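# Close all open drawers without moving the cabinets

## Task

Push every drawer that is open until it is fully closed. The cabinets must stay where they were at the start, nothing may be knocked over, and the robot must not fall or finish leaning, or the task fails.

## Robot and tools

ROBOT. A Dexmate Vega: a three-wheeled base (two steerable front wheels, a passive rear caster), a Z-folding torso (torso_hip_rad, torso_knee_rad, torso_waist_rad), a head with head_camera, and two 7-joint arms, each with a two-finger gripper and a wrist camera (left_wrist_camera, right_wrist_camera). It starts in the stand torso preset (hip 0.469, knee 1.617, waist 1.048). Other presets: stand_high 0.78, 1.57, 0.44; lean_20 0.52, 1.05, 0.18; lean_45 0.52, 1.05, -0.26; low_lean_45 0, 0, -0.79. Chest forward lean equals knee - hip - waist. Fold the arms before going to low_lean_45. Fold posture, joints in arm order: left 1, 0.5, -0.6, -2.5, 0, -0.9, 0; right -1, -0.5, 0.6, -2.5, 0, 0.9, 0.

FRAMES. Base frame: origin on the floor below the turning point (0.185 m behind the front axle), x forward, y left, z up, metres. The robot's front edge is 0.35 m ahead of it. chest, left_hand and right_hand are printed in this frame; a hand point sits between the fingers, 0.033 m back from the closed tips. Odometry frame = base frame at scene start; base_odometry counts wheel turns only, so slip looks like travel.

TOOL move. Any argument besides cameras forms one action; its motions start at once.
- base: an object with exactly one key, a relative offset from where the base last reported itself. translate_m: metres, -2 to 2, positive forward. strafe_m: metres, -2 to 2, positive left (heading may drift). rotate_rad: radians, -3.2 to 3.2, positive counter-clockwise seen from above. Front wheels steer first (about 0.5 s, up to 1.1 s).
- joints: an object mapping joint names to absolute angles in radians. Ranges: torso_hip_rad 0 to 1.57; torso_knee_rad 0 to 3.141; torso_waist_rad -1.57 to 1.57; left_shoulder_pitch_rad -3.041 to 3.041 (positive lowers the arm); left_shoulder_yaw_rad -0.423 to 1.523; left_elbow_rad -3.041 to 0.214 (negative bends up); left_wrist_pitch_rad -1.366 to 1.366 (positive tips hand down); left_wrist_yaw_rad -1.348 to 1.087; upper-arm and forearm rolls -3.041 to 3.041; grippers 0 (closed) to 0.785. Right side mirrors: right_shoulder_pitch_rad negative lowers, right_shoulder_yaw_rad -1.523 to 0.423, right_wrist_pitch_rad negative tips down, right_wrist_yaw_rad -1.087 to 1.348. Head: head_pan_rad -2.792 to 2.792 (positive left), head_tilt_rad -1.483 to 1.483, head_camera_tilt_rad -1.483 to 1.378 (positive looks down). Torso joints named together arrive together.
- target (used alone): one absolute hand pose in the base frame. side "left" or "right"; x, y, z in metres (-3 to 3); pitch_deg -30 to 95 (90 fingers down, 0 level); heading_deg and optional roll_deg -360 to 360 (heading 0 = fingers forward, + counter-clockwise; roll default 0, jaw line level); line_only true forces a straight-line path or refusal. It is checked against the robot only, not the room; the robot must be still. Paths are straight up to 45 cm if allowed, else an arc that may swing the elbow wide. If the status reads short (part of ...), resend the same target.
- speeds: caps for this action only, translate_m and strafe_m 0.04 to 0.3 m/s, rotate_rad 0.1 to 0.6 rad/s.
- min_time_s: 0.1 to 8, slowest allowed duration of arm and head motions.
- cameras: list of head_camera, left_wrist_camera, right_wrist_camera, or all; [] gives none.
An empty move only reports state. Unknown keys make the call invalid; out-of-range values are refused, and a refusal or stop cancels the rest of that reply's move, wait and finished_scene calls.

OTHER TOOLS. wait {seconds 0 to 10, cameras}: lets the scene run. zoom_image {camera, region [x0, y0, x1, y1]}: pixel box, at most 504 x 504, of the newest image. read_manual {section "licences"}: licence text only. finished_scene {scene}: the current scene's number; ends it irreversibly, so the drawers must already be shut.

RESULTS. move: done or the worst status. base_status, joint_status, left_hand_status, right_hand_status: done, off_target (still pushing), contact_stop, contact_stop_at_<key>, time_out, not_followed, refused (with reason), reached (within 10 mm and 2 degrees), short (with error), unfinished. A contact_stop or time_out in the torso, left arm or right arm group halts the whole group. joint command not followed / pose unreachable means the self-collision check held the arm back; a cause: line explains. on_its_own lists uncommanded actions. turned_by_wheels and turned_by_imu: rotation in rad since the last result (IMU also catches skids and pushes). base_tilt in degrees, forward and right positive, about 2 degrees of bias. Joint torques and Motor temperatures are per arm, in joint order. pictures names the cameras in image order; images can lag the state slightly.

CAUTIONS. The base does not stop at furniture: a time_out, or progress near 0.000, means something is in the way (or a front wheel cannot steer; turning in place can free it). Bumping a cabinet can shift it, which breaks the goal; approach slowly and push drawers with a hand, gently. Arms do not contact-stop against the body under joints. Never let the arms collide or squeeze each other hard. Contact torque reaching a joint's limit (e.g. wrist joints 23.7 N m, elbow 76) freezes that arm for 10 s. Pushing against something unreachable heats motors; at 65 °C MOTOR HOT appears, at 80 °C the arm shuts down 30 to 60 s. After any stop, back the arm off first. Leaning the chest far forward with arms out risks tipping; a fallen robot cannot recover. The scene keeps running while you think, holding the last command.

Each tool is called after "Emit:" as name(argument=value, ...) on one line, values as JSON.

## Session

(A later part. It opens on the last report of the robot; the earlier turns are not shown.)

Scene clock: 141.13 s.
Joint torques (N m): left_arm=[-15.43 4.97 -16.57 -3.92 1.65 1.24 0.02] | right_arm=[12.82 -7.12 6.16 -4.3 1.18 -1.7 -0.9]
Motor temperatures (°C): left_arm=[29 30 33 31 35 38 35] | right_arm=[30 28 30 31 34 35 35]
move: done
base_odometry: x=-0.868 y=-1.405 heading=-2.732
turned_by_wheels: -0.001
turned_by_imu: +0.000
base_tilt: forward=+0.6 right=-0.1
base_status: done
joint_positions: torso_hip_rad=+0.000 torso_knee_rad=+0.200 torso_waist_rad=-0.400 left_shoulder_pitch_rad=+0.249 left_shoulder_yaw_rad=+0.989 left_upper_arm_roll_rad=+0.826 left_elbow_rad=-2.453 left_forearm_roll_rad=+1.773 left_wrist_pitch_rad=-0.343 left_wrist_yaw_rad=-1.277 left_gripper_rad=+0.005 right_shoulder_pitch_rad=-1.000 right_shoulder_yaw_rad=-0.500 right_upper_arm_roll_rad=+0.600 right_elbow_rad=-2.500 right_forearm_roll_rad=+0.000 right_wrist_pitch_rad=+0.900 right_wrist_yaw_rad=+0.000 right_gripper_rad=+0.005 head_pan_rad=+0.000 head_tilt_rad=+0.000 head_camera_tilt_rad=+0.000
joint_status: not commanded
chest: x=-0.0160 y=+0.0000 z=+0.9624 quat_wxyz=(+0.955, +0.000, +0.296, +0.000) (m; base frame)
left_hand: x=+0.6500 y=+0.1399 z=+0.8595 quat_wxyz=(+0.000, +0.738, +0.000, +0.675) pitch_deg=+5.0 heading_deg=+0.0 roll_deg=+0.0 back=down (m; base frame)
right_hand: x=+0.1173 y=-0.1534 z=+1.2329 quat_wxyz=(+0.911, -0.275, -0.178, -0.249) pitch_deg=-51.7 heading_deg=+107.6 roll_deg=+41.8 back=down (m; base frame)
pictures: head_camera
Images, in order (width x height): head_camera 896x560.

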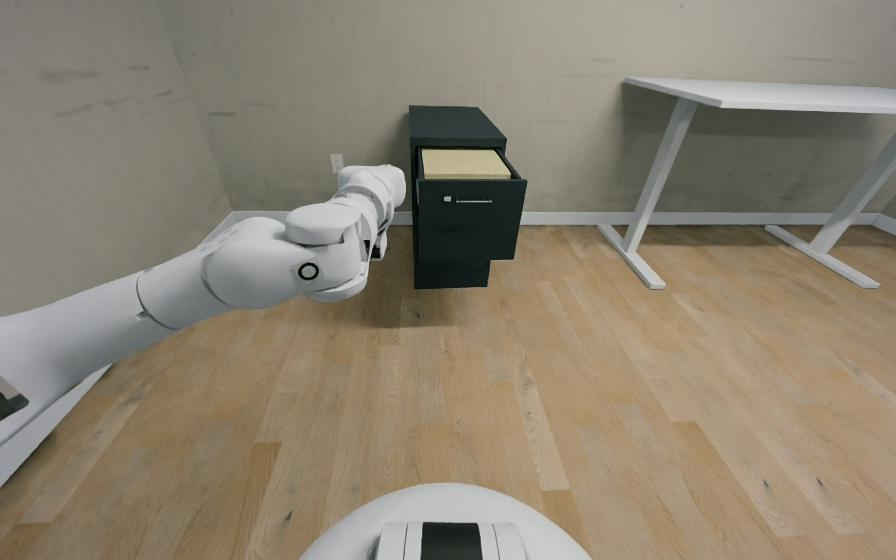

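Emit:
move(base={"strafe_m":-0.17}, cameras=[])

Emit:
move(target={"side":"left","x":0.65,"y":0.09,"z":0.5,"pitch_deg":15,"heading_deg":0}, cameras=["head_camera","left_wrist_camera"])

Scene clock: 151.47 s.
Joint torques (N m): left_arm=[-17.43 2.54 -14.06 -6.04 1.23 0.32 -0.05] | right_arm=[11.56 -7.45 6.27 -4.37 1.25 -1.2 -0.96]
Motor temperatures (°C): left_arm=[29 30 33 31 35 38 35] | right_arm=[30 28 30 31 34 35 35]
move: done
base_odometry: x=-0.936 y=-1.250 heading=-2.735
turned_by_wheels: -0.003
turned_by_imu: -0.003
base_tilt: forward=+0.7 right=-0.1
base_status: done
joint_positions: torso_hip_rad=+0.000 torso_knee_rad=+0.200 torso_waist_rad=-0.400 left_shoulder_pitch_rad=+0.249 left_shoulder_yaw_rad=+0.989 left_upper_arm_roll_rad=+0.826 left_elbow_rad=-2.453 left_forearm_roll_rad=+1.773 left_wrist_pitch_rad=-0.343 left_wrist_yaw_rad=-1.277 left_gripper_rad=+0.005 right_shoulder_pitch_rad=-1.000 right_shoulder_yaw_rad=-0.500 right_upper_arm_roll_rad=+0.600 right_elbow_rad=-2.500 right_forearm_roll_rad=+0.000 right_wrist_pitch_rad=+0.900 right_wrist_yaw_rad=+0.000 right_gripper_rad=+0.005 head_pan_rad=+0.000 head_tilt_rad=+0.000 head_camera_tilt_rad=+0.000
joint_status: not commanded
chest: x=-0.0160 y=+0.0000 z=+0.9624 quat_wxyz=(+0.955, +0.000, +0.296, +0.000) (m; base frame)
left_hand: x=+0.6500 y=+0.1399 z=+0.8595 quat_wxyz=(+0.000, +0.738, +0.000, +0.675) pitch_deg=+5.0 heading_deg=+0.0 roll_deg=+0.0 back=down (m; base frame)
right_hand: x=+0.1173 y=-0.1534 z=+1.2329 quat_wxyz=(+0.911, -0.275, -0.178, -0.249) pitch_deg=-51.7 heading_deg=+107.6 roll_deg=+41.8 back=down (m; base frame)
pictures: none
No camera images: "cameras" was empty.

Scene clock: 156.13 s.
Joint torques (N m): left_arm=[-9.85 -4.08 -4.82 -9.72 1.76 1.49 0.31] | right_arm=[12.26 -6.75 6.29 -3.99 1.18 -1.07 -0.93]
Motor temperatures (°C): left_arm=[29 30 33 31 35 38 35] | right_arm=[30 28 30 31 34 35 35]
move: done
base_odometry: x=-0.936 y=-1.250 heading=-2.735
turned_by_wheels: +0.000
turned_by_imu: +0.001
base_tilt: forward=+0.6 right=+0.0
base_status: not commanded
joint_positions: torso_hip_rad=+0.000 torso_knee_rad=+0.200 torso_waist_rad=-0.400 left_shoulder_pitch_rad=+0.567 left_shoulder_yaw_rad=+0.620 left_upper_arm_roll_rad=+1.177 left_elbow_rad=-1.696 left_forearm_roll_rad=+2.294 left_wrist_pitch_rad=+0.104 left_wrist_yaw_rad=-0.967 left_gripper_rad=+0.005 right_shoulder_pitch_rad=-1.000 right_shoulder_yaw_rad=-0.500 right_upper_arm_roll_rad=+0.600 right_elbow_rad=-2.500 right_forearm_roll_rad=+0.000 right_wrist_pitch_rad=+0.900 right_wrist_yaw_rad=+0.000 right_gripper_rad=+0.005 head_pan_rad=+0.000 head_tilt_rad=+0.000 head_camera_tilt_rad=+0.000
joint_status: not commanded
chest: x=-0.0160 y=+0.0000 z=+0.9624 quat_wxyz=(+0.955, +0.000, +0.296, +0.000) (m; base frame)
left_hand: x=+0.6503 y=+0.0906 z=+0.5017 quat_wxyz=(+0.000, +0.793, +0.000, +0.609) pitch_deg=+15.0 heading_deg=+0.0 roll_deg=+0.0 back=down (m; base frame)
left_hand_status: reached (straight line, planned for 3.1 s): 2 mm and 0.1 deg off.
right_hand: x=+0.1173 y=-0.1534 z=+1.2329 quat_wxyz=(+0.911, -0.275, -0.178, -0.249) pitch_deg=-51.7 heading_deg=+107.6 roll_deg=+41.8 back=down (m; base frame)
pictures: head_camera, left_wrist_camera
Images, in order (width x height): head_camera 896x560, left_wrist_camera 672x420.

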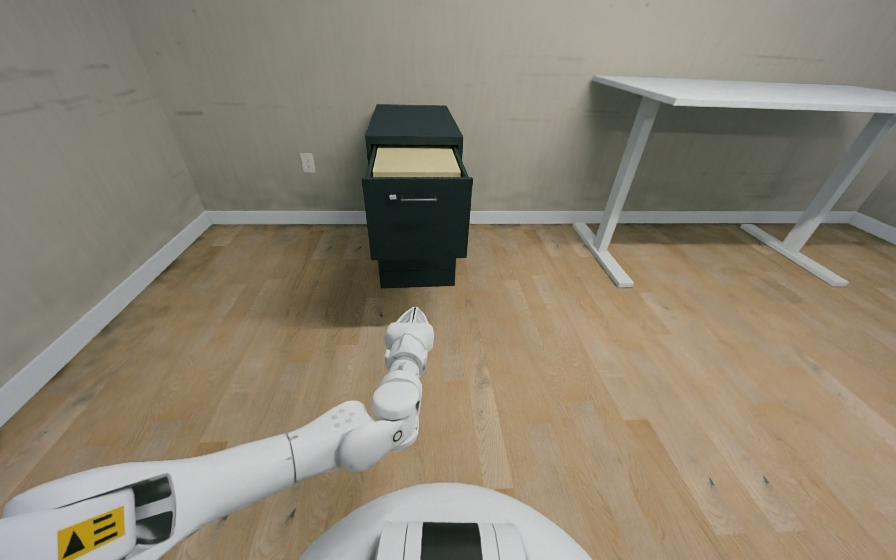

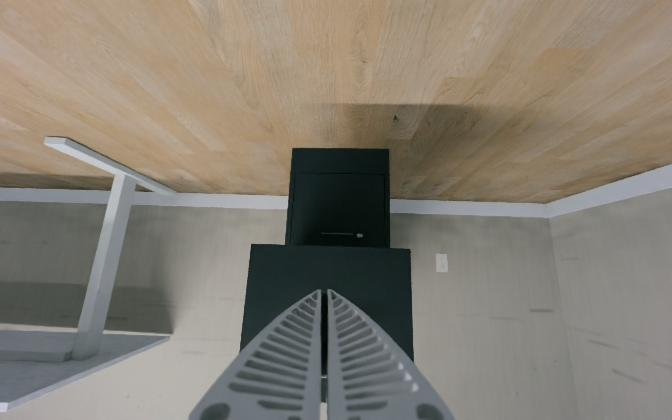

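Emit:
move(target={"side":"left","x":0.65,"y":0.09,"z":0.54,"pitch_deg":12,"heading_deg":0}, cameras=[])

Emit:
move(base={"translate_m":0.48}, joints={"head_camera_tilt_rad":0.1}, speeds={"translate_m":0.2}, cameras=["head_camera","left_wrist_camera"])

Scene clock: 163.07 s.
Joint torques (N m): left_arm=[-16.57 -0.1 -13.45 -10.04 1.58 2.59 0.02] | right_arm=[11.78 -6.58 5.96 -4.48 1.23 -1.4 -0.95]
Motor temperatures (°C): left_arm=[29 30 32 31 35 38 35] | right_arm=[30 28 30 31 34 35 35]
move: done
base_odometry: x=-0.936 y=-1.250 heading=-2.735
turned_by_wheels: +0.000
turned_by_imu: +0.001
base_tilt: forward=+0.6 right=+0.0
base_status: not commanded
joint_positions: torso_hip_rad=+0.000 torso_knee_rad=+0.200 torso_waist_rad=-0.400 left_shoulder_pitch_rad=+0.560 left_shoulder_yaw_rad=+0.653 left_upper_arm_roll_rad=+1.172 left_elbow_rad=-1.778 left_forearm_roll_rad=+2.319 left_wrist_pitch_rad=+0.090 left_wrist_yaw_rad=-1.006 left_gripper_rad=+0.005 right_shoulder_pitch_rad=-1.000 right_shoulder_yaw_rad=-0.500 right_upper_arm_roll_rad=+0.600 right_elbow_rad=-2.500 right_forearm_roll_rad=+0.000 right_wrist_pitch_rad=+0.900 right_wrist_yaw_rad=+0.000 right_gripper_rad=+0.005 head_pan_rad=+0.000 head_tilt_rad=+0.000 head_camera_tilt_rad=+0.000
joint_status: not commanded
chest: x=-0.0160 y=+0.0000 z=+0.9624 quat_wxyz=(+0.955, +0.000, +0.296, +0.000) (m; base frame)
left_hand: x=+0.6499 y=+0.0899 z=+0.5370 quat_wxyz=(+0.000, +0.778, +0.000, +0.628) pitch_deg=+12.2 heading_deg=+0.0 roll_deg=+0.0 back=down (m; base frame)
left_hand_status: reached (straight line, planned for 0.6 s): 3 mm and 0.2 deg off.
right_hand: x=+0.1173 y=-0.1534 z=+1.2329 quat_wxyz=(+0.911, -0.275, -0.178, -0.249) pitch_deg=-51.7 heading_deg=+107.6 roll_deg=+41.8 back=down (m; base frame)
pictures: none
No camera images: "cameras" was empty.

Scene clock: 167.23 s.
Joint torques (N m): left_arm=[-12.43 1.09 -11.15 -9.59 1.21 2.53 0.28] | right_arm=[11.26 -6.54 6.43 -4.85 1.25 -1.67 -0.99]
Motor temperatures (°C): left_arm=[29 30 32 31 35 38 35] | right_arm=[30 28 30 31 34 35 35]
move: done
base_odometry: x=-1.376 y=-1.441 heading=-2.734
turned_by_wheels: +0.000
turned_by_imu: +0.001
base_tilt: forward=+0.6 right=-0.1
base_status: done
joint_positions: torso_hip_rad=+0.000 torso_knee_rad=+0.200 torso_waist_rad=-0.400 left_shoulder_pitch_rad=+0.559 left_shoulder_yaw_rad=+0.656 left_upper_arm_roll_rad=+1.171 left_elbow_rad=-1.785 left_forearm_roll_rad=+2.320 left_wrist_pitch_rad=+0.088 left_wrist_yaw_rad=-1.009 left_gripper_rad=+0.005 right_shoulder_pitch_rad=-1.000 right_shoulder_yaw_rad=-0.500 right_upper_arm_roll_rad=+0.600 right_elbow_rad=-2.500 right_forearm_roll_rad=+0.000 right_wrist_pitch_rad=+0.900 right_wrist_yaw_rad=+0.000 right_gripper_rad=+0.005 head_pan_rad=+0.000 head_tilt_rad=+0.000 head_camera_tilt_rad=+0.100
joint_status: all done
chest: x=-0.0160 y=+0.0000 z=+0.9624 quat_wxyz=(+0.955, +0.000, +0.296, +0.000) (m; base frame)
left_hand: x=+0.6498 y=+0.0899 z=+0.5396 quat_wxyz=(+0.000, +0.777, +0.000, +0.629) pitch_deg=+12.0 heading_deg=+0.0 roll_deg=+0.0 back=down (m; base frame)
right_hand: x=+0.1173 y=-0.1534 z=+1.2329 quat_wxyz=(+0.911, -0.275, -0.178, -0.249) pitch_deg=-51.7 heading_deg=+107.6 roll_deg=+41.8 back=down (m; base frame)
pictures: head_camera, left_wrist_camera
Images, in order (width x height): head_camera 896x560, left_wrist_camera 672x420.

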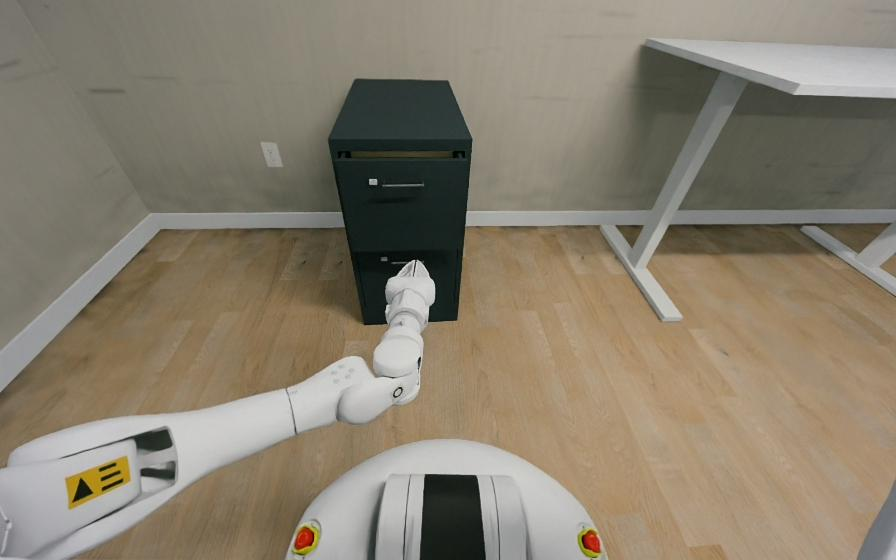

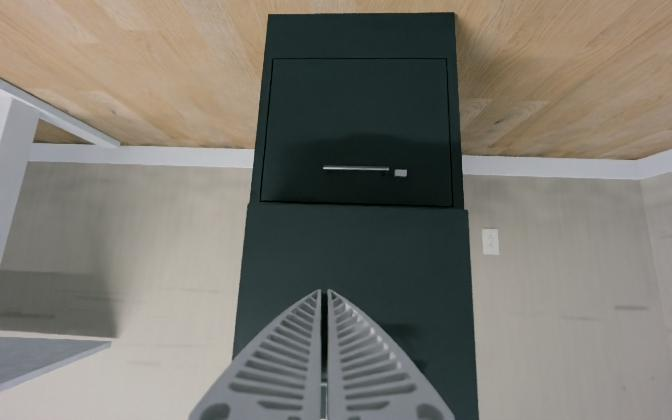

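Emit:
move(base={"translate_m":0.1}, speeds={"translate_m":0.08}, cameras=["head_camera","left_wrist_camera"])

Emit:
zoom_image(camera="head_camera", region=[300, 60, 520, 340])

Scene clock: 173.17 s.
Joint torques (N m): left_arm=[-13.21 -0.58 -12.84 -10.43 1.47 2.17 0.16] | right_arm=[11.51 -7.22 6.12 -3.82 1.22 -1.83 -1.1]
Motor temperatures (°C): left_arm=[29 30 32 31 34 38 35] | right_arm=[30 28 30 31 34 35 35]
move: done
base_odometry: x=-1.468 y=-1.481 heading=-2.734
turned_by_wheels: +0.000
turned_by_imu: +0.001
base_tilt: forward=+0.6 right=-0.1
base_status: done
joint_positions: torso_hip_rad=+0.000 torso_knee_rad=+0.200 torso_waist_rad=-0.400 left_shoulder_pitch_rad=+0.559 left_shoulder_yaw_rad=+0.656 left_upper_arm_roll_rad=+1.171 left_elbow_rad=-1.785 left_forearm_roll_rad=+2.320 left_wrist_pitch_rad=+0.088 left_wrist_yaw_rad=-1.009 left_gripper_rad=+0.005 right_shoulder_pitch_rad=-1.000 right_shoulder_yaw_rad=-0.500 right_upper_arm_roll_rad=+0.600 right_elbow_rad=-2.500 right_forearm_roll_rad=+0.000 right_wrist_pitch_rad=+0.900 right_wrist_yaw_rad=+0.000 right_gripper_rad=+0.005 head_pan_rad=+0.000 head_tilt_rad=+0.000 head_camera_tilt_rad=+0.100
joint_status: not commanded
chest: x=-0.0160 y=+0.0000 z=+0.9624 quat_wxyz=(+0.955, +0.000, +0.296, +0.000) (m; base frame)
left_hand: x=+0.6498 y=+0.0899 z=+0.5396 quat_wxyz=(+0.000, +0.777, +0.000, +0.629) pitch_deg=+12.0 heading_deg=+0.0 roll_deg=+0.0 back=down (m; base frame)
right_hand: x=+0.1173 y=-0.1534 z=+1.2329 quat_wxyz=(+0.911, -0.275, -0.178, -0.249) pitch_deg=-51.7 heading_deg=+107.6 roll_deg=+41.8 back=down (m; base frame)
pictures: head_camera, left_wrist_camera
Images, in order (width x height): head_camera 896x560, left_wrist_camera 672x420.

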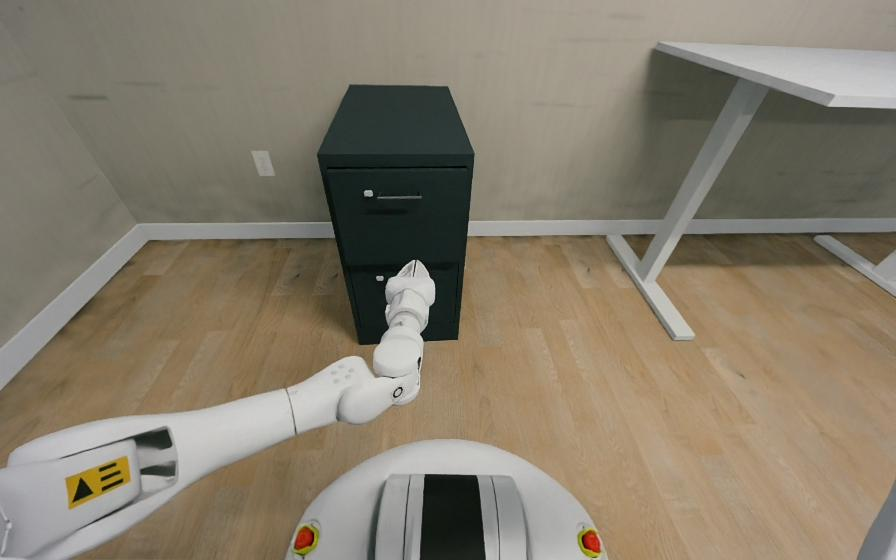

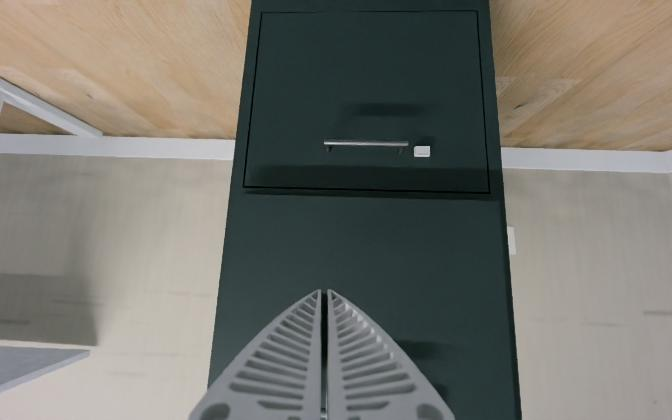

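Scaled by 1.800 from the camera's 896x560 image, which has a finer 960x600 frame.

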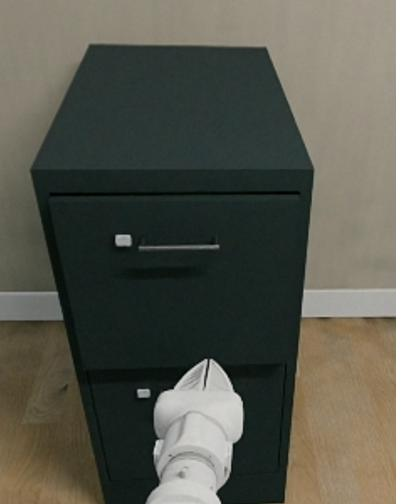

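Emit:
move(base={"translate_m":0.035}, speeds={"translate_m":0.05}, cameras=["head_camera","left_wrist_camera"])

Emit:
zoom_image(camera="head_camera", region=[300, 60, 520, 340])

Scene clock: 178.83 s.
Joint torques (N m): left_arm=[-13.54 0.13 -10.9 -9.11 1.5 2 0.14] | right_arm=[10.93 -7.93 6.21 -4.24 1.34 -1.17 -0.94]
Motor temperatures (°C): left_arm=[29 30 32 31 34 38 35] | right_arm=[30 28 30 31 34 35 35]
move: done
base_odometry: x=-1.500 y=-1.495 heading=-2.733
turned_by_wheels: +0.000
turned_by_imu: +0.001
base_tilt: forward=+0.7 right=-0.1
base_status: done
joint_positions: torso_hip_rad=+0.000 torso_knee_rad=+0.200 torso_waist_rad=-0.400 left_shoulder_pitch_rad=+0.559 left_shoulder_yaw_rad=+0.656 left_upper_arm_roll_rad=+1.171 left_elbow_rad=-1.785 left_forearm_roll_rad=+2.320 left_wrist_pitch_rad=+0.088 left_wrist_yaw_rad=-1.009 left_gripper_rad=+0.005 right_shoulder_pitch_rad=-1.000 right_shoulder_yaw_rad=-0.500 right_upper_arm_roll_rad=+0.600 right_elbow_rad=-2.500 right_forearm_roll_rad=+0.000 right_wrist_pitch_rad=+0.900 right_wrist_yaw_rad=+0.000 right_gripper_rad=+0.005 head_pan_rad=+0.000 head_tilt_rad=+0.000 head_camera_tilt_rad=+0.100
joint_status: not commanded
chest: x=-0.0159 y=+0.0000 z=+0.9624 quat_wxyz=(+0.955, +0.000, +0.296, +0.000) (m; base frame)
left_hand: x=+0.6498 y=+0.0899 z=+0.5396 quat_wxyz=(+0.000, +0.777, +0.000, +0.629) pitch_deg=+12.0 heading_deg=+0.0 roll_deg=+0.0 back=down (m; base frame)
right_hand: x=+0.1174 y=-0.1534 z=+1.2329 quat_wxyz=(+0.911, -0.275, -0.178, -0.249) pitch_deg=-51.7 heading_deg=+107.6 roll_deg=+41.8 back=down (m; base frame)
pictures: head_camera, left_wrist_camera
Images, in order (width x height): head_camera 896x560, left_wrist_camera 672x420.

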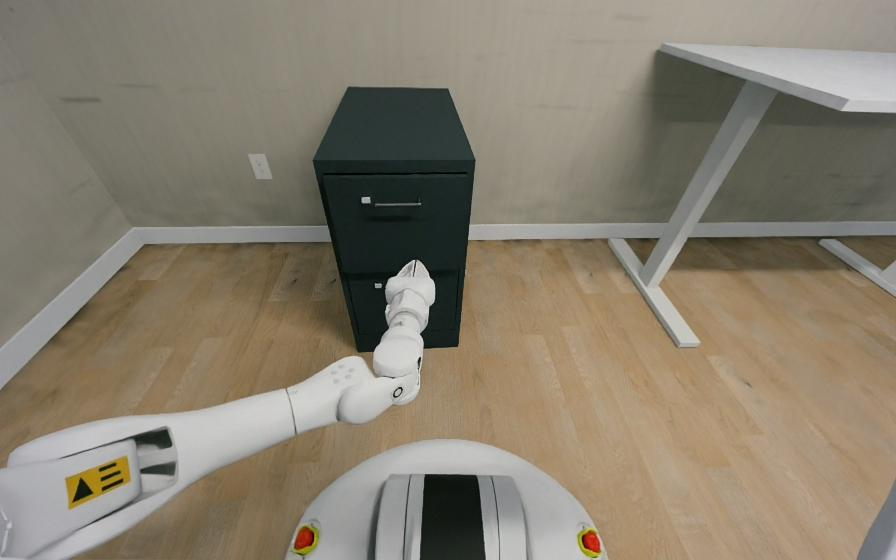

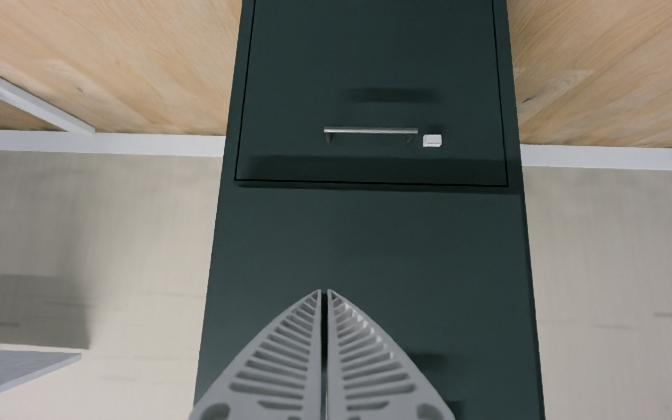

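Scaled by 1.800 from the camera's 896x560 image, which has a finer 960x600 frame.

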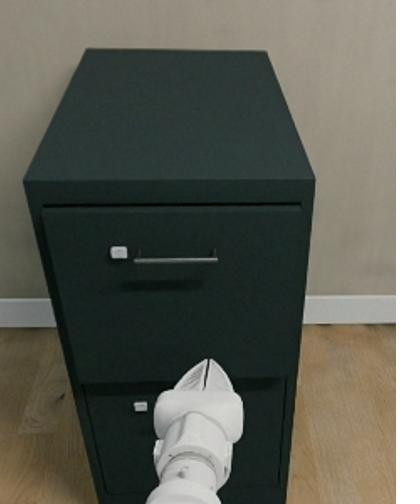

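Emit:
move(base={"translate_m":0.05}, speeds={"translate_m":0.05}, cameras=["head_camera","left_wrist_camera"])

Emit:
zoom_image(camera="head_camera", region=[300, 60, 520, 340])

Emit:
zoom_image(camera="left_wrist_camera", region=[180, 120, 560, 420])

Scene clock: 186.90 s.
Joint torques (N m): left_arm=[-15.59 -0.13 -11.96 -8.43 1.58 1.69 0.2] | right_arm=[11.53 -7.31 6.15 -4.23 1.34 -1.53 -1]
Motor temperatures (°C): left_arm=[29 30 32 31 34 38 35] | right_arm=[30 28 30 31 34 35 35]
move: done
base_odometry: x=-1.546 y=-1.515 heading=-2.733
turned_by_wheels: +0.000
turned_by_imu: +0.001
base_tilt: forward=+0.7 right=+0.0
base_status: done
joint_positions: torso_hip_rad=+0.000 torso_knee_rad=+0.200 torso_waist_rad=-0.400 left_shoulder_pitch_rad=+0.559 left_shoulder_yaw_rad=+0.656 left_upper_arm_roll_rad=+1.171 left_elbow_rad=-1.785 left_forearm_roll_rad=+2.320 left_wrist_pitch_rad=+0.088 left_wrist_yaw_rad=-1.009 left_gripper_rad=+0.005 right_shoulder_pitch_rad=-1.000 right_shoulder_yaw_rad=-0.500 right_upper_arm_roll_rad=+0.600 right_elbow_rad=-2.500 right_forearm_roll_rad=+0.000 right_wrist_pitch_rad=+0.900 right_wrist_yaw_rad=+0.000 right_gripper_rad=+0.005 head_pan_rad=+0.000 head_tilt_rad=+0.000 head_camera_tilt_rad=+0.100
joint_status: not commanded
chest: x=-0.0159 y=+0.0000 z=+0.9624 quat_wxyz=(+0.955, +0.000, +0.296, +0.000) (m; base frame)
left_hand: x=+0.6498 y=+0.0900 z=+0.5396 quat_wxyz=(+0.000, +0.777, +0.000, +0.629) pitch_deg=+12.0 heading_deg=+0.0 roll_deg=+0.0 back=down (m; base frame)
right_hand: x=+0.1174 y=-0.1534 z=+1.2329 quat_wxyz=(+0.911, -0.275, -0.178, -0.249) pitch_deg=-51.7 heading_deg=+107.6 roll_deg=+41.8 back=down (m; base frame)
pictures: head_camera, left_wrist_camera
Images, in order (width x height): head_camera 896x560, left_wrist_camera 672x420.

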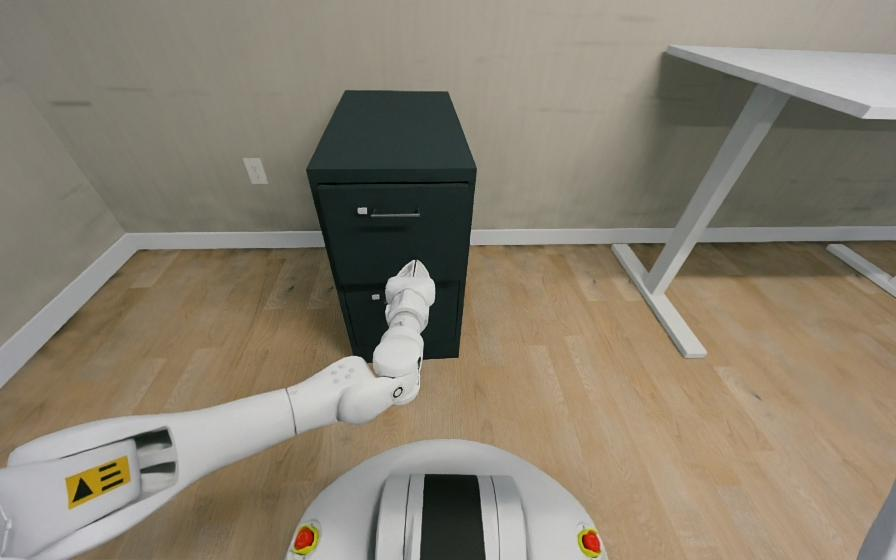

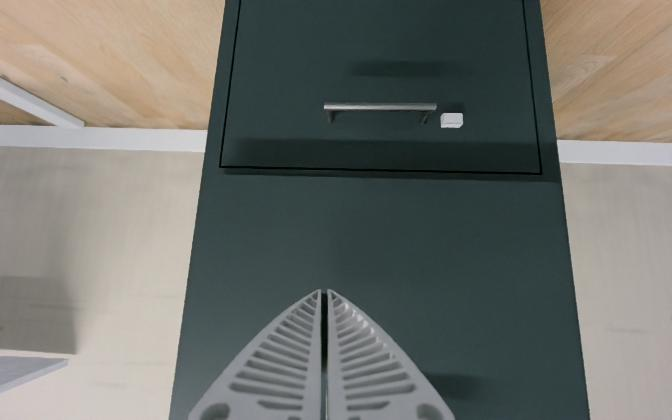

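Scaled by 1.800 from the camera's 896x560 image, which has a finer 960x600 frame.

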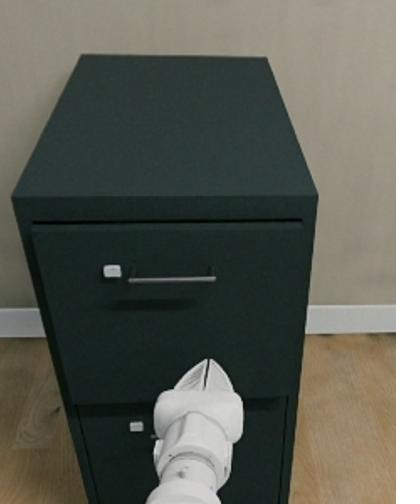

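Scaled by 1.326 from the camera's 672x420 image, which has a finer 960x600 frame.

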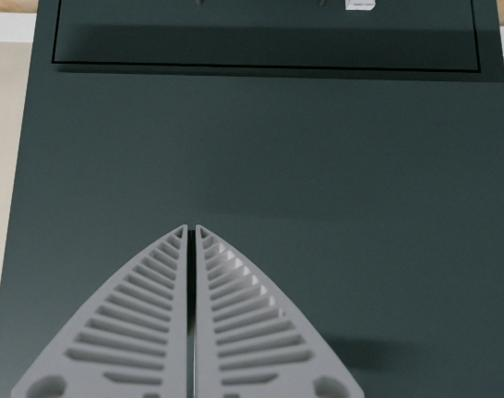

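Emit:
move(base={"translate_m":0.09}, speeds={"translate_m":0.05}, cameras=["head_camera","left_wrist_camera"])

Emit:
zoom_image(camera="head_camera", region=[270, 60, 520, 340])

Scene clock: 197.53 s.
Joint torques (N m): left_arm=[-28.92 1.38 -32.31 -0.61 2.38 3.28 -0.15] | right_arm=[10.99 -7.61 6.19 -3.94 1.23 -1.72 -0.95]
Motor temperatures (°C): left_arm=[29 30 32 31 34 38 35] | right_arm=[30 28 30 31 34 35 35]
move: done
base_odometry: x=-1.628 y=-1.551 heading=-2.732
turned_by_wheels: +0.001
turned_by_imu: +0.002
base_tilt: forward=+0.6 right=+0.0
base_status: done
joint_positions: torso_hip_rad=+0.000 torso_knee_rad=+0.200 torso_waist_rad=-0.400 left_shoulder_pitch_rad=+0.560 left_shoulder_yaw_rad=+0.656 left_upper_arm_roll_rad=+1.173 left_elbow_rad=-1.785 left_forearm_roll_rad=+2.320 left_wrist_pitch_rad=+0.088 left_wrist_yaw_rad=-1.008 left_gripper_rad=+0.005 right_shoulder_pitch_rad=-1.000 right_shoulder_yaw_rad=-0.500 right_upper_arm_roll_rad=+0.600 right_elbow_rad=-2.500 right_forearm_roll_rad=+0.000 right_wrist_pitch_rad=+0.900 right_wrist_yaw_rad=+0.000 right_gripper_rad=+0.005 head_pan_rad=+0.000 head_tilt_rad=+0.000 head_camera_tilt_rad=+0.100
joint_status: not commanded
chest: x=-0.0160 y=+0.0000 z=+0.9624 quat_wxyz=(+0.955, +0.000, +0.296, +0.000) (m; base frame)
left_hand: x=+0.6490 y=+0.0892 z=+0.5386 quat_wxyz=(+0.000, +0.778, -0.001, +0.628) pitch_deg=+12.2 heading_deg=-0.1 roll_deg=+0.0 back=down (m; base frame)
right_hand: x=+0.1172 y=-0.1534 z=+1.2329 quat_wxyz=(+0.911, -0.275, -0.178, -0.249) pitch_deg=-51.7 heading_deg=+107.6 roll_deg=+41.7 back=down (m; base frame)
pictures: head_camera, left_wrist_camera
Images, in order (width x height): head_camera 896x560, left_wrist_camera 672x420.

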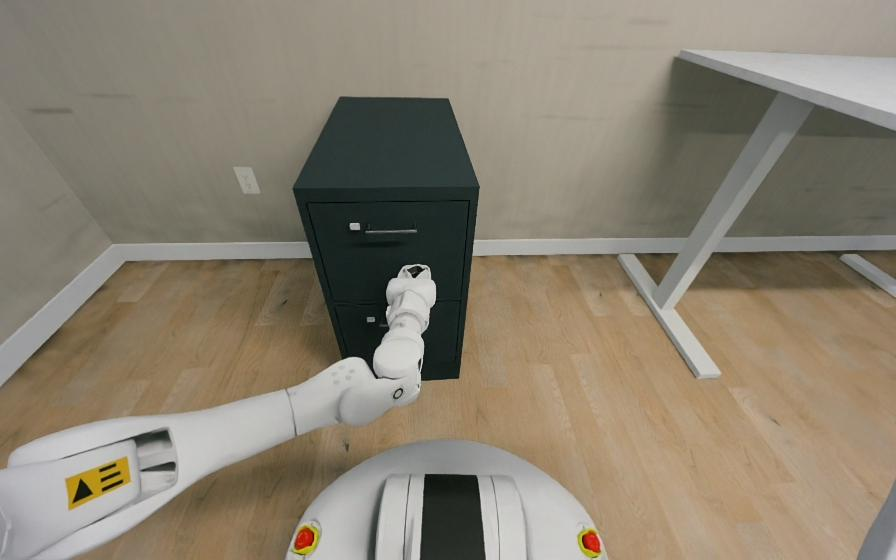

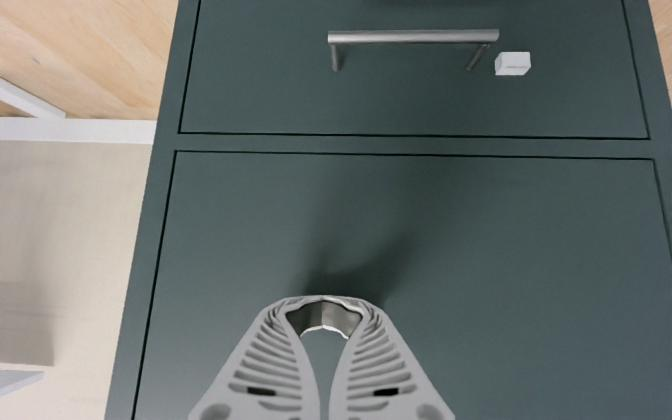

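Scaled by 1.800 from the camera's 896x560 image, which has a finer 960x600 frame.

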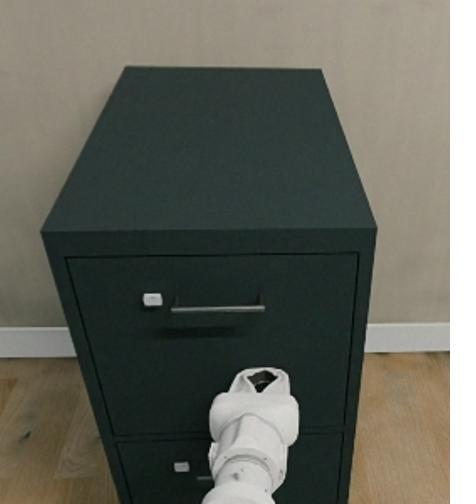

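Emit:
move(base={"translate_m":-1.0}, cameras=["head_camera"])

Emit:
move(base={"rotate_rad":-1.6}, joints={"head_camera_tilt_rad":-0.1}, cameras=["head_camera"])

Scene clock: 212.57 s.
Joint torques (N m): left_arm=[-13.87 0.22 -11.51 -10.43 2 3.35 -0.48] | right_arm=[11.79 -7.96 6.03 -5.05 1.18 -1.29 -1.11]
Motor temperatures (°C): left_arm=[30 30 33 31 34 39 35] | right_arm=[30 28 30 31 34 35 35]
move: done
base_odometry: x=-0.712 y=-1.150 heading=-2.732
turned_by_wheels: +0.001
turned_by_imu: +0.003
base_tilt: forward=+0.7 right=+0.0
base_status: done
joint_positions: torso_hip_rad=+0.000 torso_knee_rad=+0.200 torso_waist_rad=-0.400 left_shoulder_pitch_rad=+0.559 left_shoulder_yaw_rad=+0.656 left_upper_arm_roll_rad=+1.171 left_elbow_rad=-1.785 left_forearm_roll_rad=+2.320 left_wrist_pitch_rad=+0.088 left_wrist_yaw_rad=-1.009 left_gripper_rad=+0.005 right_shoulder_pitch_rad=-1.000 right_shoulder_yaw_rad=-0.500 right_upper_arm_roll_rad=+0.600 right_elbow_rad=-2.500 right_forearm_roll_rad=+0.000 right_wrist_pitch_rad=+0.900 right_wrist_yaw_rad=+0.000 right_gripper_rad=+0.005 head_pan_rad=+0.000 head_tilt_rad=+0.000 head_camera_tilt_rad=+0.100
joint_status: not commanded
chest: x=-0.0160 y=+0.0000 z=+0.9624 quat_wxyz=(+0.955, +0.000, +0.296, +0.000) (m; base frame)
left_hand: x=+0.6498 y=+0.0899 z=+0.5396 quat_wxyz=(+0.000, +0.777, +0.000, +0.629) pitch_deg=+12.0 heading_deg=+0.0 roll_deg=+0.0 back=down (m; base frame)
right_hand: x=+0.1173 y=-0.1534 z=+1.2329 quat_wxyz=(+0.911, -0.275, -0.178, -0.249) pitch_deg=-51.7 heading_deg=+107.6 roll_deg=+41.8 back=down (m; base frame)
pictures: head_camera
Images, in order (width x height): head_camera 896x560.

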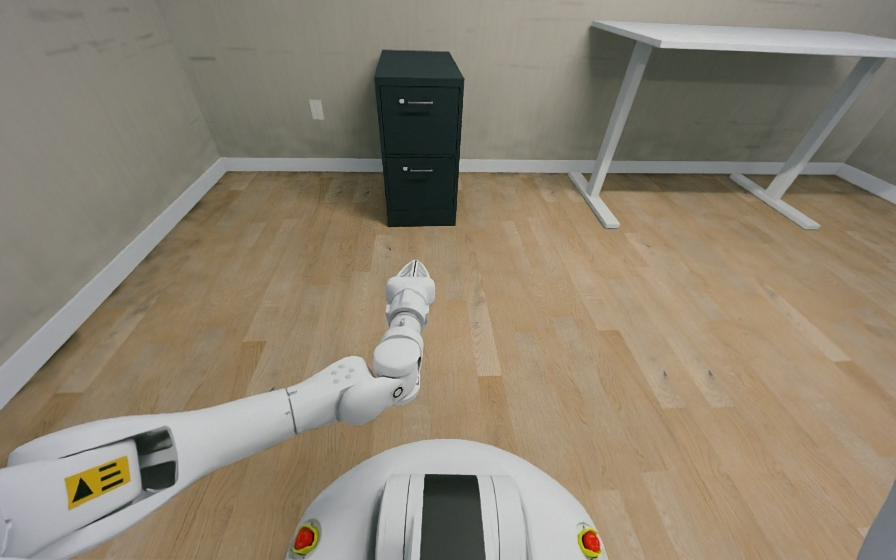

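Scene clock: 216.83 s.
Joint torques (N m): left_arm=[-15.98 0.56 -13.09 -9.99 0.9 2.29 0.07] | right_arm=[12.09 -7.9 6.13 -4.11 1.24 -0.95 -0.98]
Motor temperatures (°C): left_arm=[30 30 33 31 34 39 35] | right_arm=[30 28 30 31 34 35 35]
move: done
base_odometry: x=-0.714 y=-1.150 heading=+1.949
turned_by_wheels: -1.602
turned_by_imu: -1.568
base_tilt: forward=+0.7 right=-0.1
base_status: done
joint_positions: torso_hip_rad=+0.000 torso_knee_rad=+0.200 torso_waist_rad=-0.400 left_shoulder_pitch_rad=+0.559 left_shoulder_yaw_rad=+0.656 left_upper_arm_roll_rad=+1.171 left_elbow_rad=-1.785 left_forearm_roll_rad=+2.320 left_wrist_pitch_rad=+0.088 left_wrist_yaw_rad=-1.009 left_gripper_rad=+0.005 right_shoulder_pitch_rad=-1.000 right_shoulder_yaw_rad=-0.500 right_upper_arm_roll_rad=+0.600 right_elbow_rad=-2.500 right_forearm_roll_rad=+0.000 right_wrist_pitch_rad=+0.900 right_wrist_yaw_rad=+0.000 right_gripper_rad=+0.005 head_pan_rad=+0.000 head_tilt_rad=+0.000 head_camera_tilt_rad=-0.100
joint_status: all done
chest: x=-0.0160 y=+0.0000 z=+0.9624 quat_wxyz=(+0.955, +0.000, +0.296, +0.000) (m; base frame)
left_hand: x=+0.6498 y=+0.0899 z=+0.5396 quat_wxyz=(+0.000, +0.777, +0.000, +0.629) pitch_deg=+12.0 heading_deg=+0.0 roll_deg=+0.0 back=down (m; base frame)
right_hand: x=+0.1173 y=-0.1534 z=+1.2329 quat_wxyz=(+0.911, -0.275, -0.178, -0.249) pitch_deg=-51.7 heading_deg=+107.6 roll_deg=+41.8 back=down (m; base frame)
pictures: head_camera
Images, in order (width x height): head_camera 896x560.

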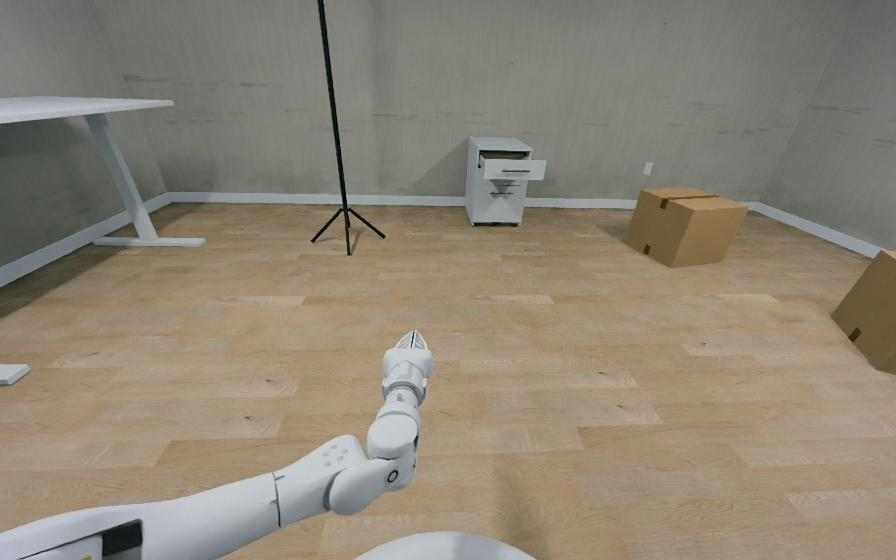

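Emit:
move(base={"rotate_rad":-0.04}, cameras=[])

Emit:
move(base={"strafe_m":-0.42}, cameras=[])

Emit:
move(base={"translate_m":1.3}, cameras=["head_camera","left_wrist_camera"])

Scene clock: 227.87 s.
Joint torques (N m): left_arm=[-15.92 -0.87 -14.19 -10.71 1.09 2.31 -0.46] | right_arm=[11.87 -7.9 6.2 -3.86 1.26 -1.78 -0.92]
Motor temperatures (°C): left_arm=[29 30 33 31 34 39 35] | right_arm=[30 28 30 31 34 35 35]
move: done
base_odometry: x=-0.714 y=-1.150 heading=+1.909
turned_by_wheels: -0.040
turned_by_imu: -0.038
base_tilt: forward=+0.6 right=+0.0
base_status: done
joint_positions: torso_hip_rad=+0.000 torso_knee_rad=+0.200 torso_waist_rad=-0.400 left_shoulder_pitch_rad=+0.559 left_shoulder_yaw_rad=+0.656 left_upper_arm_roll_rad=+1.171 left_elbow_rad=-1.785 left_forearm_roll_rad=+2.320 left_wrist_pitch_rad=+0.088 left_wrist_yaw_rad=-1.009 left_gripper_rad=+0.005 right_shoulder_pitch_rad=-1.000 right_shoulder_yaw_rad=-0.500 right_upper_arm_roll_rad=+0.600 right_elbow_rad=-2.500 right_forearm_roll_rad=+0.000 right_wrist_pitch_rad=+0.900 right_wrist_yaw_rad=+0.000 right_gripper_rad=+0.005 head_pan_rad=+0.000 head_tilt_rad=+0.000 head_camera_tilt_rad=-0.100
joint_status: not commanded
chest: x=-0.0160 y=+0.0000 z=+0.9624 quat_wxyz=(+0.955, +0.000, +0.296, +0.000) (m; base frame)
left_hand: x=+0.6498 y=+0.0899 z=+0.5396 quat_wxyz=(+0.000, +0.777, +0.000, +0.629) pitch_deg=+12.0 heading_deg=+0.0 roll_deg=+0.0 back=down (m; base frame)
right_hand: x=+0.1173 y=-0.1534 z=+1.2329 quat_wxyz=(+0.911, -0.275, -0.178, -0.249) pitch_deg=-51.7 heading_deg=+107.6 roll_deg=+41.8 back=down (m; base frame)
pictures: none
No camera images: "cameras" was empty.

Scene clock: 231.23 s.
Joint torques (N m): left_arm=[-12.86 -0.94 -10.29 -10.79 0.91 2.02 -0.37] | right_arm=[12.1 -7.25 6.47 -4.52 1.29 -0.69 -1.14]
Motor temperatures (°C): left_arm=[29 30 33 31 34 38 35] | right_arm=[30 28 30 31 34 35 35]
move: done
base_odometry: x=-0.319 y=-1.011 heading=+1.904
turned_by_wheels: -0.006
turned_by_imu: -0.002
base_tilt: forward=+0.6 right=+0.0
base_status: done
joint_positions: torso_hip_rad=+0.000 torso_knee_rad=+0.200 torso_waist_rad=-0.400 left_shoulder_pitch_rad=+0.559 left_shoulder_yaw_rad=+0.656 left_upper_arm_roll_rad=+1.171 left_elbow_rad=-1.785 left_forearm_roll_rad=+2.320 left_wrist_pitch_rad=+0.088 left_wrist_yaw_rad=-1.009 left_gripper_rad=+0.005 right_shoulder_pitch_rad=-1.000 right_shoulder_yaw_rad=-0.500 right_upper_arm_roll_rad=+0.600 right_elbow_rad=-2.500 right_forearm_roll_rad=+0.000 right_wrist_pitch_rad=+0.900 right_wrist_yaw_rad=+0.000 right_gripper_rad=+0.005 head_pan_rad=+0.000 head_tilt_rad=+0.000 head_camera_tilt_rad=-0.100
joint_status: not commanded
chest: x=-0.0160 y=+0.0000 z=+0.9624 quat_wxyz=(+0.955, +0.000, +0.296, +0.000) (m; base frame)
left_hand: x=+0.6498 y=+0.0899 z=+0.5396 quat_wxyz=(+0.000, +0.777, +0.000, +0.629) pitch_deg=+12.0 heading_deg=+0.0 roll_deg=+0.0 back=down (m; base frame)
right_hand: x=+0.1173 y=-0.1534 z=+1.2329 quat_wxyz=(+0.911, -0.275, -0.178, -0.249) pitch_deg=-51.7 heading_deg=+107.6 roll_deg=+41.8 back=down (m; base frame)
pictures: none
No camera images: "cameras" was empty.

Scene clock: 237.67 s.
Joint torques (N m): left_arm=[-15.91 -1.18 -13.36 -9.61 1.3 0.91 -0.51] | right_arm=[11.4 -7.63 6.24 -4 1.2 -1.34 -1.01]
Motor temperatures (°C): left_arm=[29 30 33 31 34 38 35] | right_arm=[30 28 30 31 34 35 35]
move: done
base_odometry: x=-0.748 y=+0.216 heading=+1.904
turned_by_wheels: +0.000
turned_by_imu: +0.001
base_tilt: forward=+0.6 right=+0.0
base_status: done
joint_positions: torso_hip_rad=+0.000 torso_knee_rad=+0.200 torso_waist_rad=-0.400 left_shoulder_pitch_rad=+0.559 left_shoulder_yaw_rad=+0.656 left_upper_arm_roll_rad=+1.171 left_elbow_rad=-1.785 left_forearm_roll_rad=+2.320 left_wrist_pitch_rad=+0.088 left_wrist_yaw_rad=-1.009 left_gripper_rad=+0.005 right_shoulder_pitch_rad=-1.000 right_shoulder_yaw_rad=-0.500 right_upper_arm_roll_rad=+0.600 right_elbow_rad=-2.500 right_forearm_roll_rad=+0.000 right_wrist_pitch_rad=+0.900 right_wrist_yaw_rad=+0.000 right_gripper_rad=+0.005 head_pan_rad=+0.000 head_tilt_rad=+0.000 head_camera_tilt_rad=-0.100
joint_status: not commanded
chest: x=-0.0160 y=+0.0000 z=+0.9624 quat_wxyz=(+0.955, +0.000, +0.296, +0.000) (m; base frame)
left_hand: x=+0.6498 y=+0.0899 z=+0.5396 quat_wxyz=(+0.000, +0.777, +0.000, +0.629) pitch_deg=+12.0 heading_deg=+0.0 roll_deg=+0.0 back=down (m; base frame)
right_hand: x=+0.1173 y=-0.1534 z=+1.2329 quat_wxyz=(+0.911, -0.275, -0.178, -0.249) pitch_deg=-51.7 heading_deg=+107.6 roll_deg=+41.8 back=down (m; base frame)
pictures: head_camera, left_wrist_camera
Images, in order (width x height): head_camera 896x560, left_wrist_camera 672x420.

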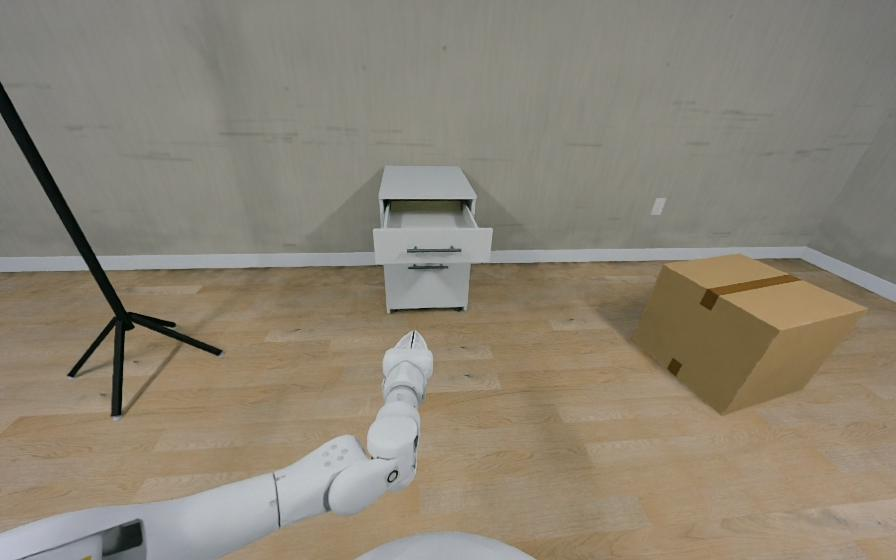

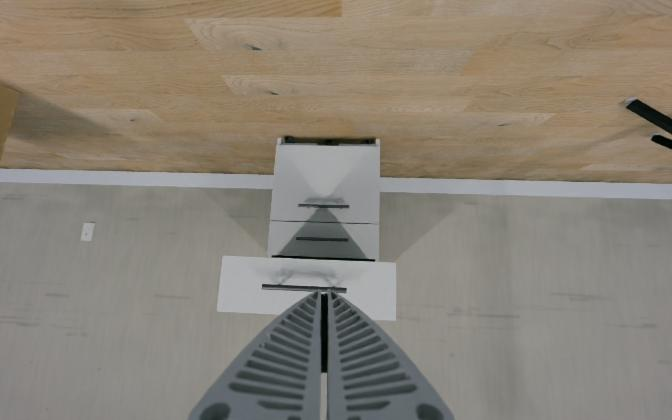

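Emit:
move(target={"side":"left","x":0.65,"y":0.06,"z":0.59,"pitch_deg":12,"heading_deg":0}, cameras=[])

Emit:
move(base={"translate_m":0.35}, joints={"head_camera_tilt_rad":0.1}, cameras=["head_camera","left_wrist_camera"])

Scene clock: 247.53 s.
Joint torques (N m): left_arm=[-16.64 -1.9 -14.75 -12.15 0.92 1.5 0.15] | right_arm=[11.91 -7.4 6.16 -4.46 1.32 -0.92 -1.13]
Motor temperatures (°C): left_arm=[29 30 32 31 34 38 35] | right_arm=[30 28 30 31 34 35 35]
move: done
base_odometry: x=-0.748 y=+0.216 heading=+1.904
turned_by_wheels: +0.000
turned_by_imu: +0.001
base_tilt: forward=+0.7 right=-0.1
base_status: not commanded
joint_positions: torso_hip_rad=+0.000 torso_knee_rad=+0.200 torso_waist_rad=-0.400 left_shoulder_pitch_rad=+0.505 left_shoulder_yaw_rad=+0.629 left_upper_arm_roll_rad=+1.158 left_elbow_rad=-1.907 left_forearm_roll_rad=+2.281 left_wrist_pitch_rad=-0.049 left_wrist_yaw_rad=-1.108 left_gripper_rad=+0.005 right_shoulder_pitch_rad=-1.000 right_shoulder_yaw_rad=-0.500 right_upper_arm_roll_rad=+0.600 right_elbow_rad=-2.500 right_forearm_roll_rad=+0.000 right_wrist_pitch_rad=+0.900 right_wrist_yaw_rad=+0.000 right_gripper_rad=+0.005 head_pan_rad=+0.000 head_tilt_rad=+0.000 head_camera_tilt_rad=-0.100
joint_status: not commanded
chest: x=-0.0160 y=+0.0000 z=+0.9624 quat_wxyz=(+0.955, +0.000, +0.296, +0.000) (m; base frame)
left_hand: x=+0.6500 y=+0.0612 z=+0.5874 quat_wxyz=(+0.000, +0.777, +0.000, +0.629) pitch_deg=+12.0 heading_deg=+0.0 roll_deg=+0.0 back=down (m; base frame)
left_hand_status: reached (straight line, planned for 0.8 s): 3 mm and 0.0 deg off.
right_hand: x=+0.1173 y=-0.1534 z=+1.2329 quat_wxyz=(+0.911, -0.275, -0.178, -0.249) pitch_deg=-51.7 heading_deg=+107.6 roll_deg=+41.8 back=down (m; base frame)
pictures: none
No camera images: "cameras" was empty.

Scene clock: 250.23 s.
Joint torques (N m): left_arm=[-14.49 -1.12 -12.02 -12.25 0.43 1.73 -0.21] | right_arm=[11.03 -7.07 6.16 -4.24 1.21 -1.04 -0.98]
Motor temperatures (°C): left_arm=[29 30 32 31 34 38 35] | right_arm=[30 28 30 31 34 35 35]
move: done
base_odometry: x=-0.863 y=+0.547 heading=+1.904
turned_by_wheels: +0.000
turned_by_imu: +0.001
base_tilt: forward=+0.7 right=+0.0
base_status: done
joint_positions: torso_hip_rad=+0.000 torso_knee_rad=+0.200 torso_waist_rad=-0.400 left_shoulder_pitch_rad=+0.502 left_shoulder_yaw_rad=+0.628 left_upper_arm_roll_rad=+1.158 left_elbow_rad=-1.913 left_forearm_roll_rad=+2.279 left_wrist_pitch_rad=-0.055 left_wrist_yaw_rad=-1.112 left_gripper_rad=+0.005 right_shoulder_pitch_rad=-1.000 right_shoulder_yaw_rad=-0.500 right_upper_arm_roll_rad=+0.600 right_elbow_rad=-2.500 right_forearm_roll_rad=+0.000 right_wrist_pitch_rad=+0.900 right_wrist_yaw_rad=+0.000 right_gripper_rad=+0.005 head_pan_rad=+0.000 head_tilt_rad=+0.000 head_camera_tilt_rad=+0.100
joint_status: all done
chest: x=-0.0159 y=+0.0000 z=+0.9624 quat_wxyz=(+0.955, +0.000, +0.296, +0.000) (m; base frame)
left_hand: x=+0.6498 y=+0.0600 z=+0.5896 quat_wxyz=(+0.000, +0.777, +0.000, +0.629) pitch_deg=+12.0 heading_deg=+0.0 roll_deg=+0.0 back=down (m; base frame)
right_hand: x=+0.1174 y=-0.1534 z=+1.2329 quat_wxyz=(+0.911, -0.275, -0.178, -0.249) pitch_deg=-51.7 heading_deg=+107.6 roll_deg=+41.8 back=down (m; base frame)
pictures: head_camera, left_wrist_camera
Images, in order (width x height): head_camera 896x560, left_wrist_camera 672x420.

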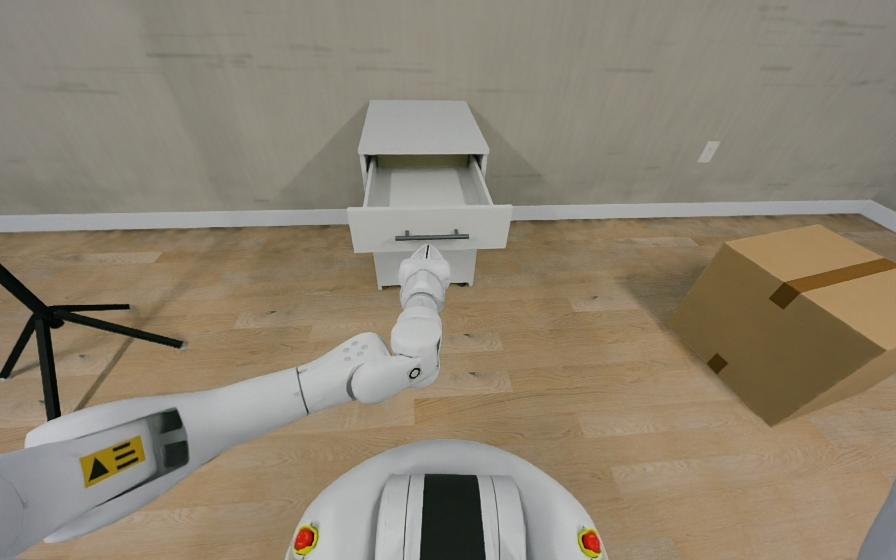

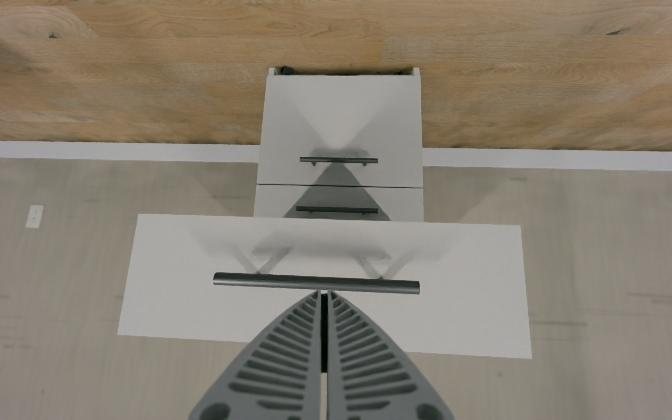

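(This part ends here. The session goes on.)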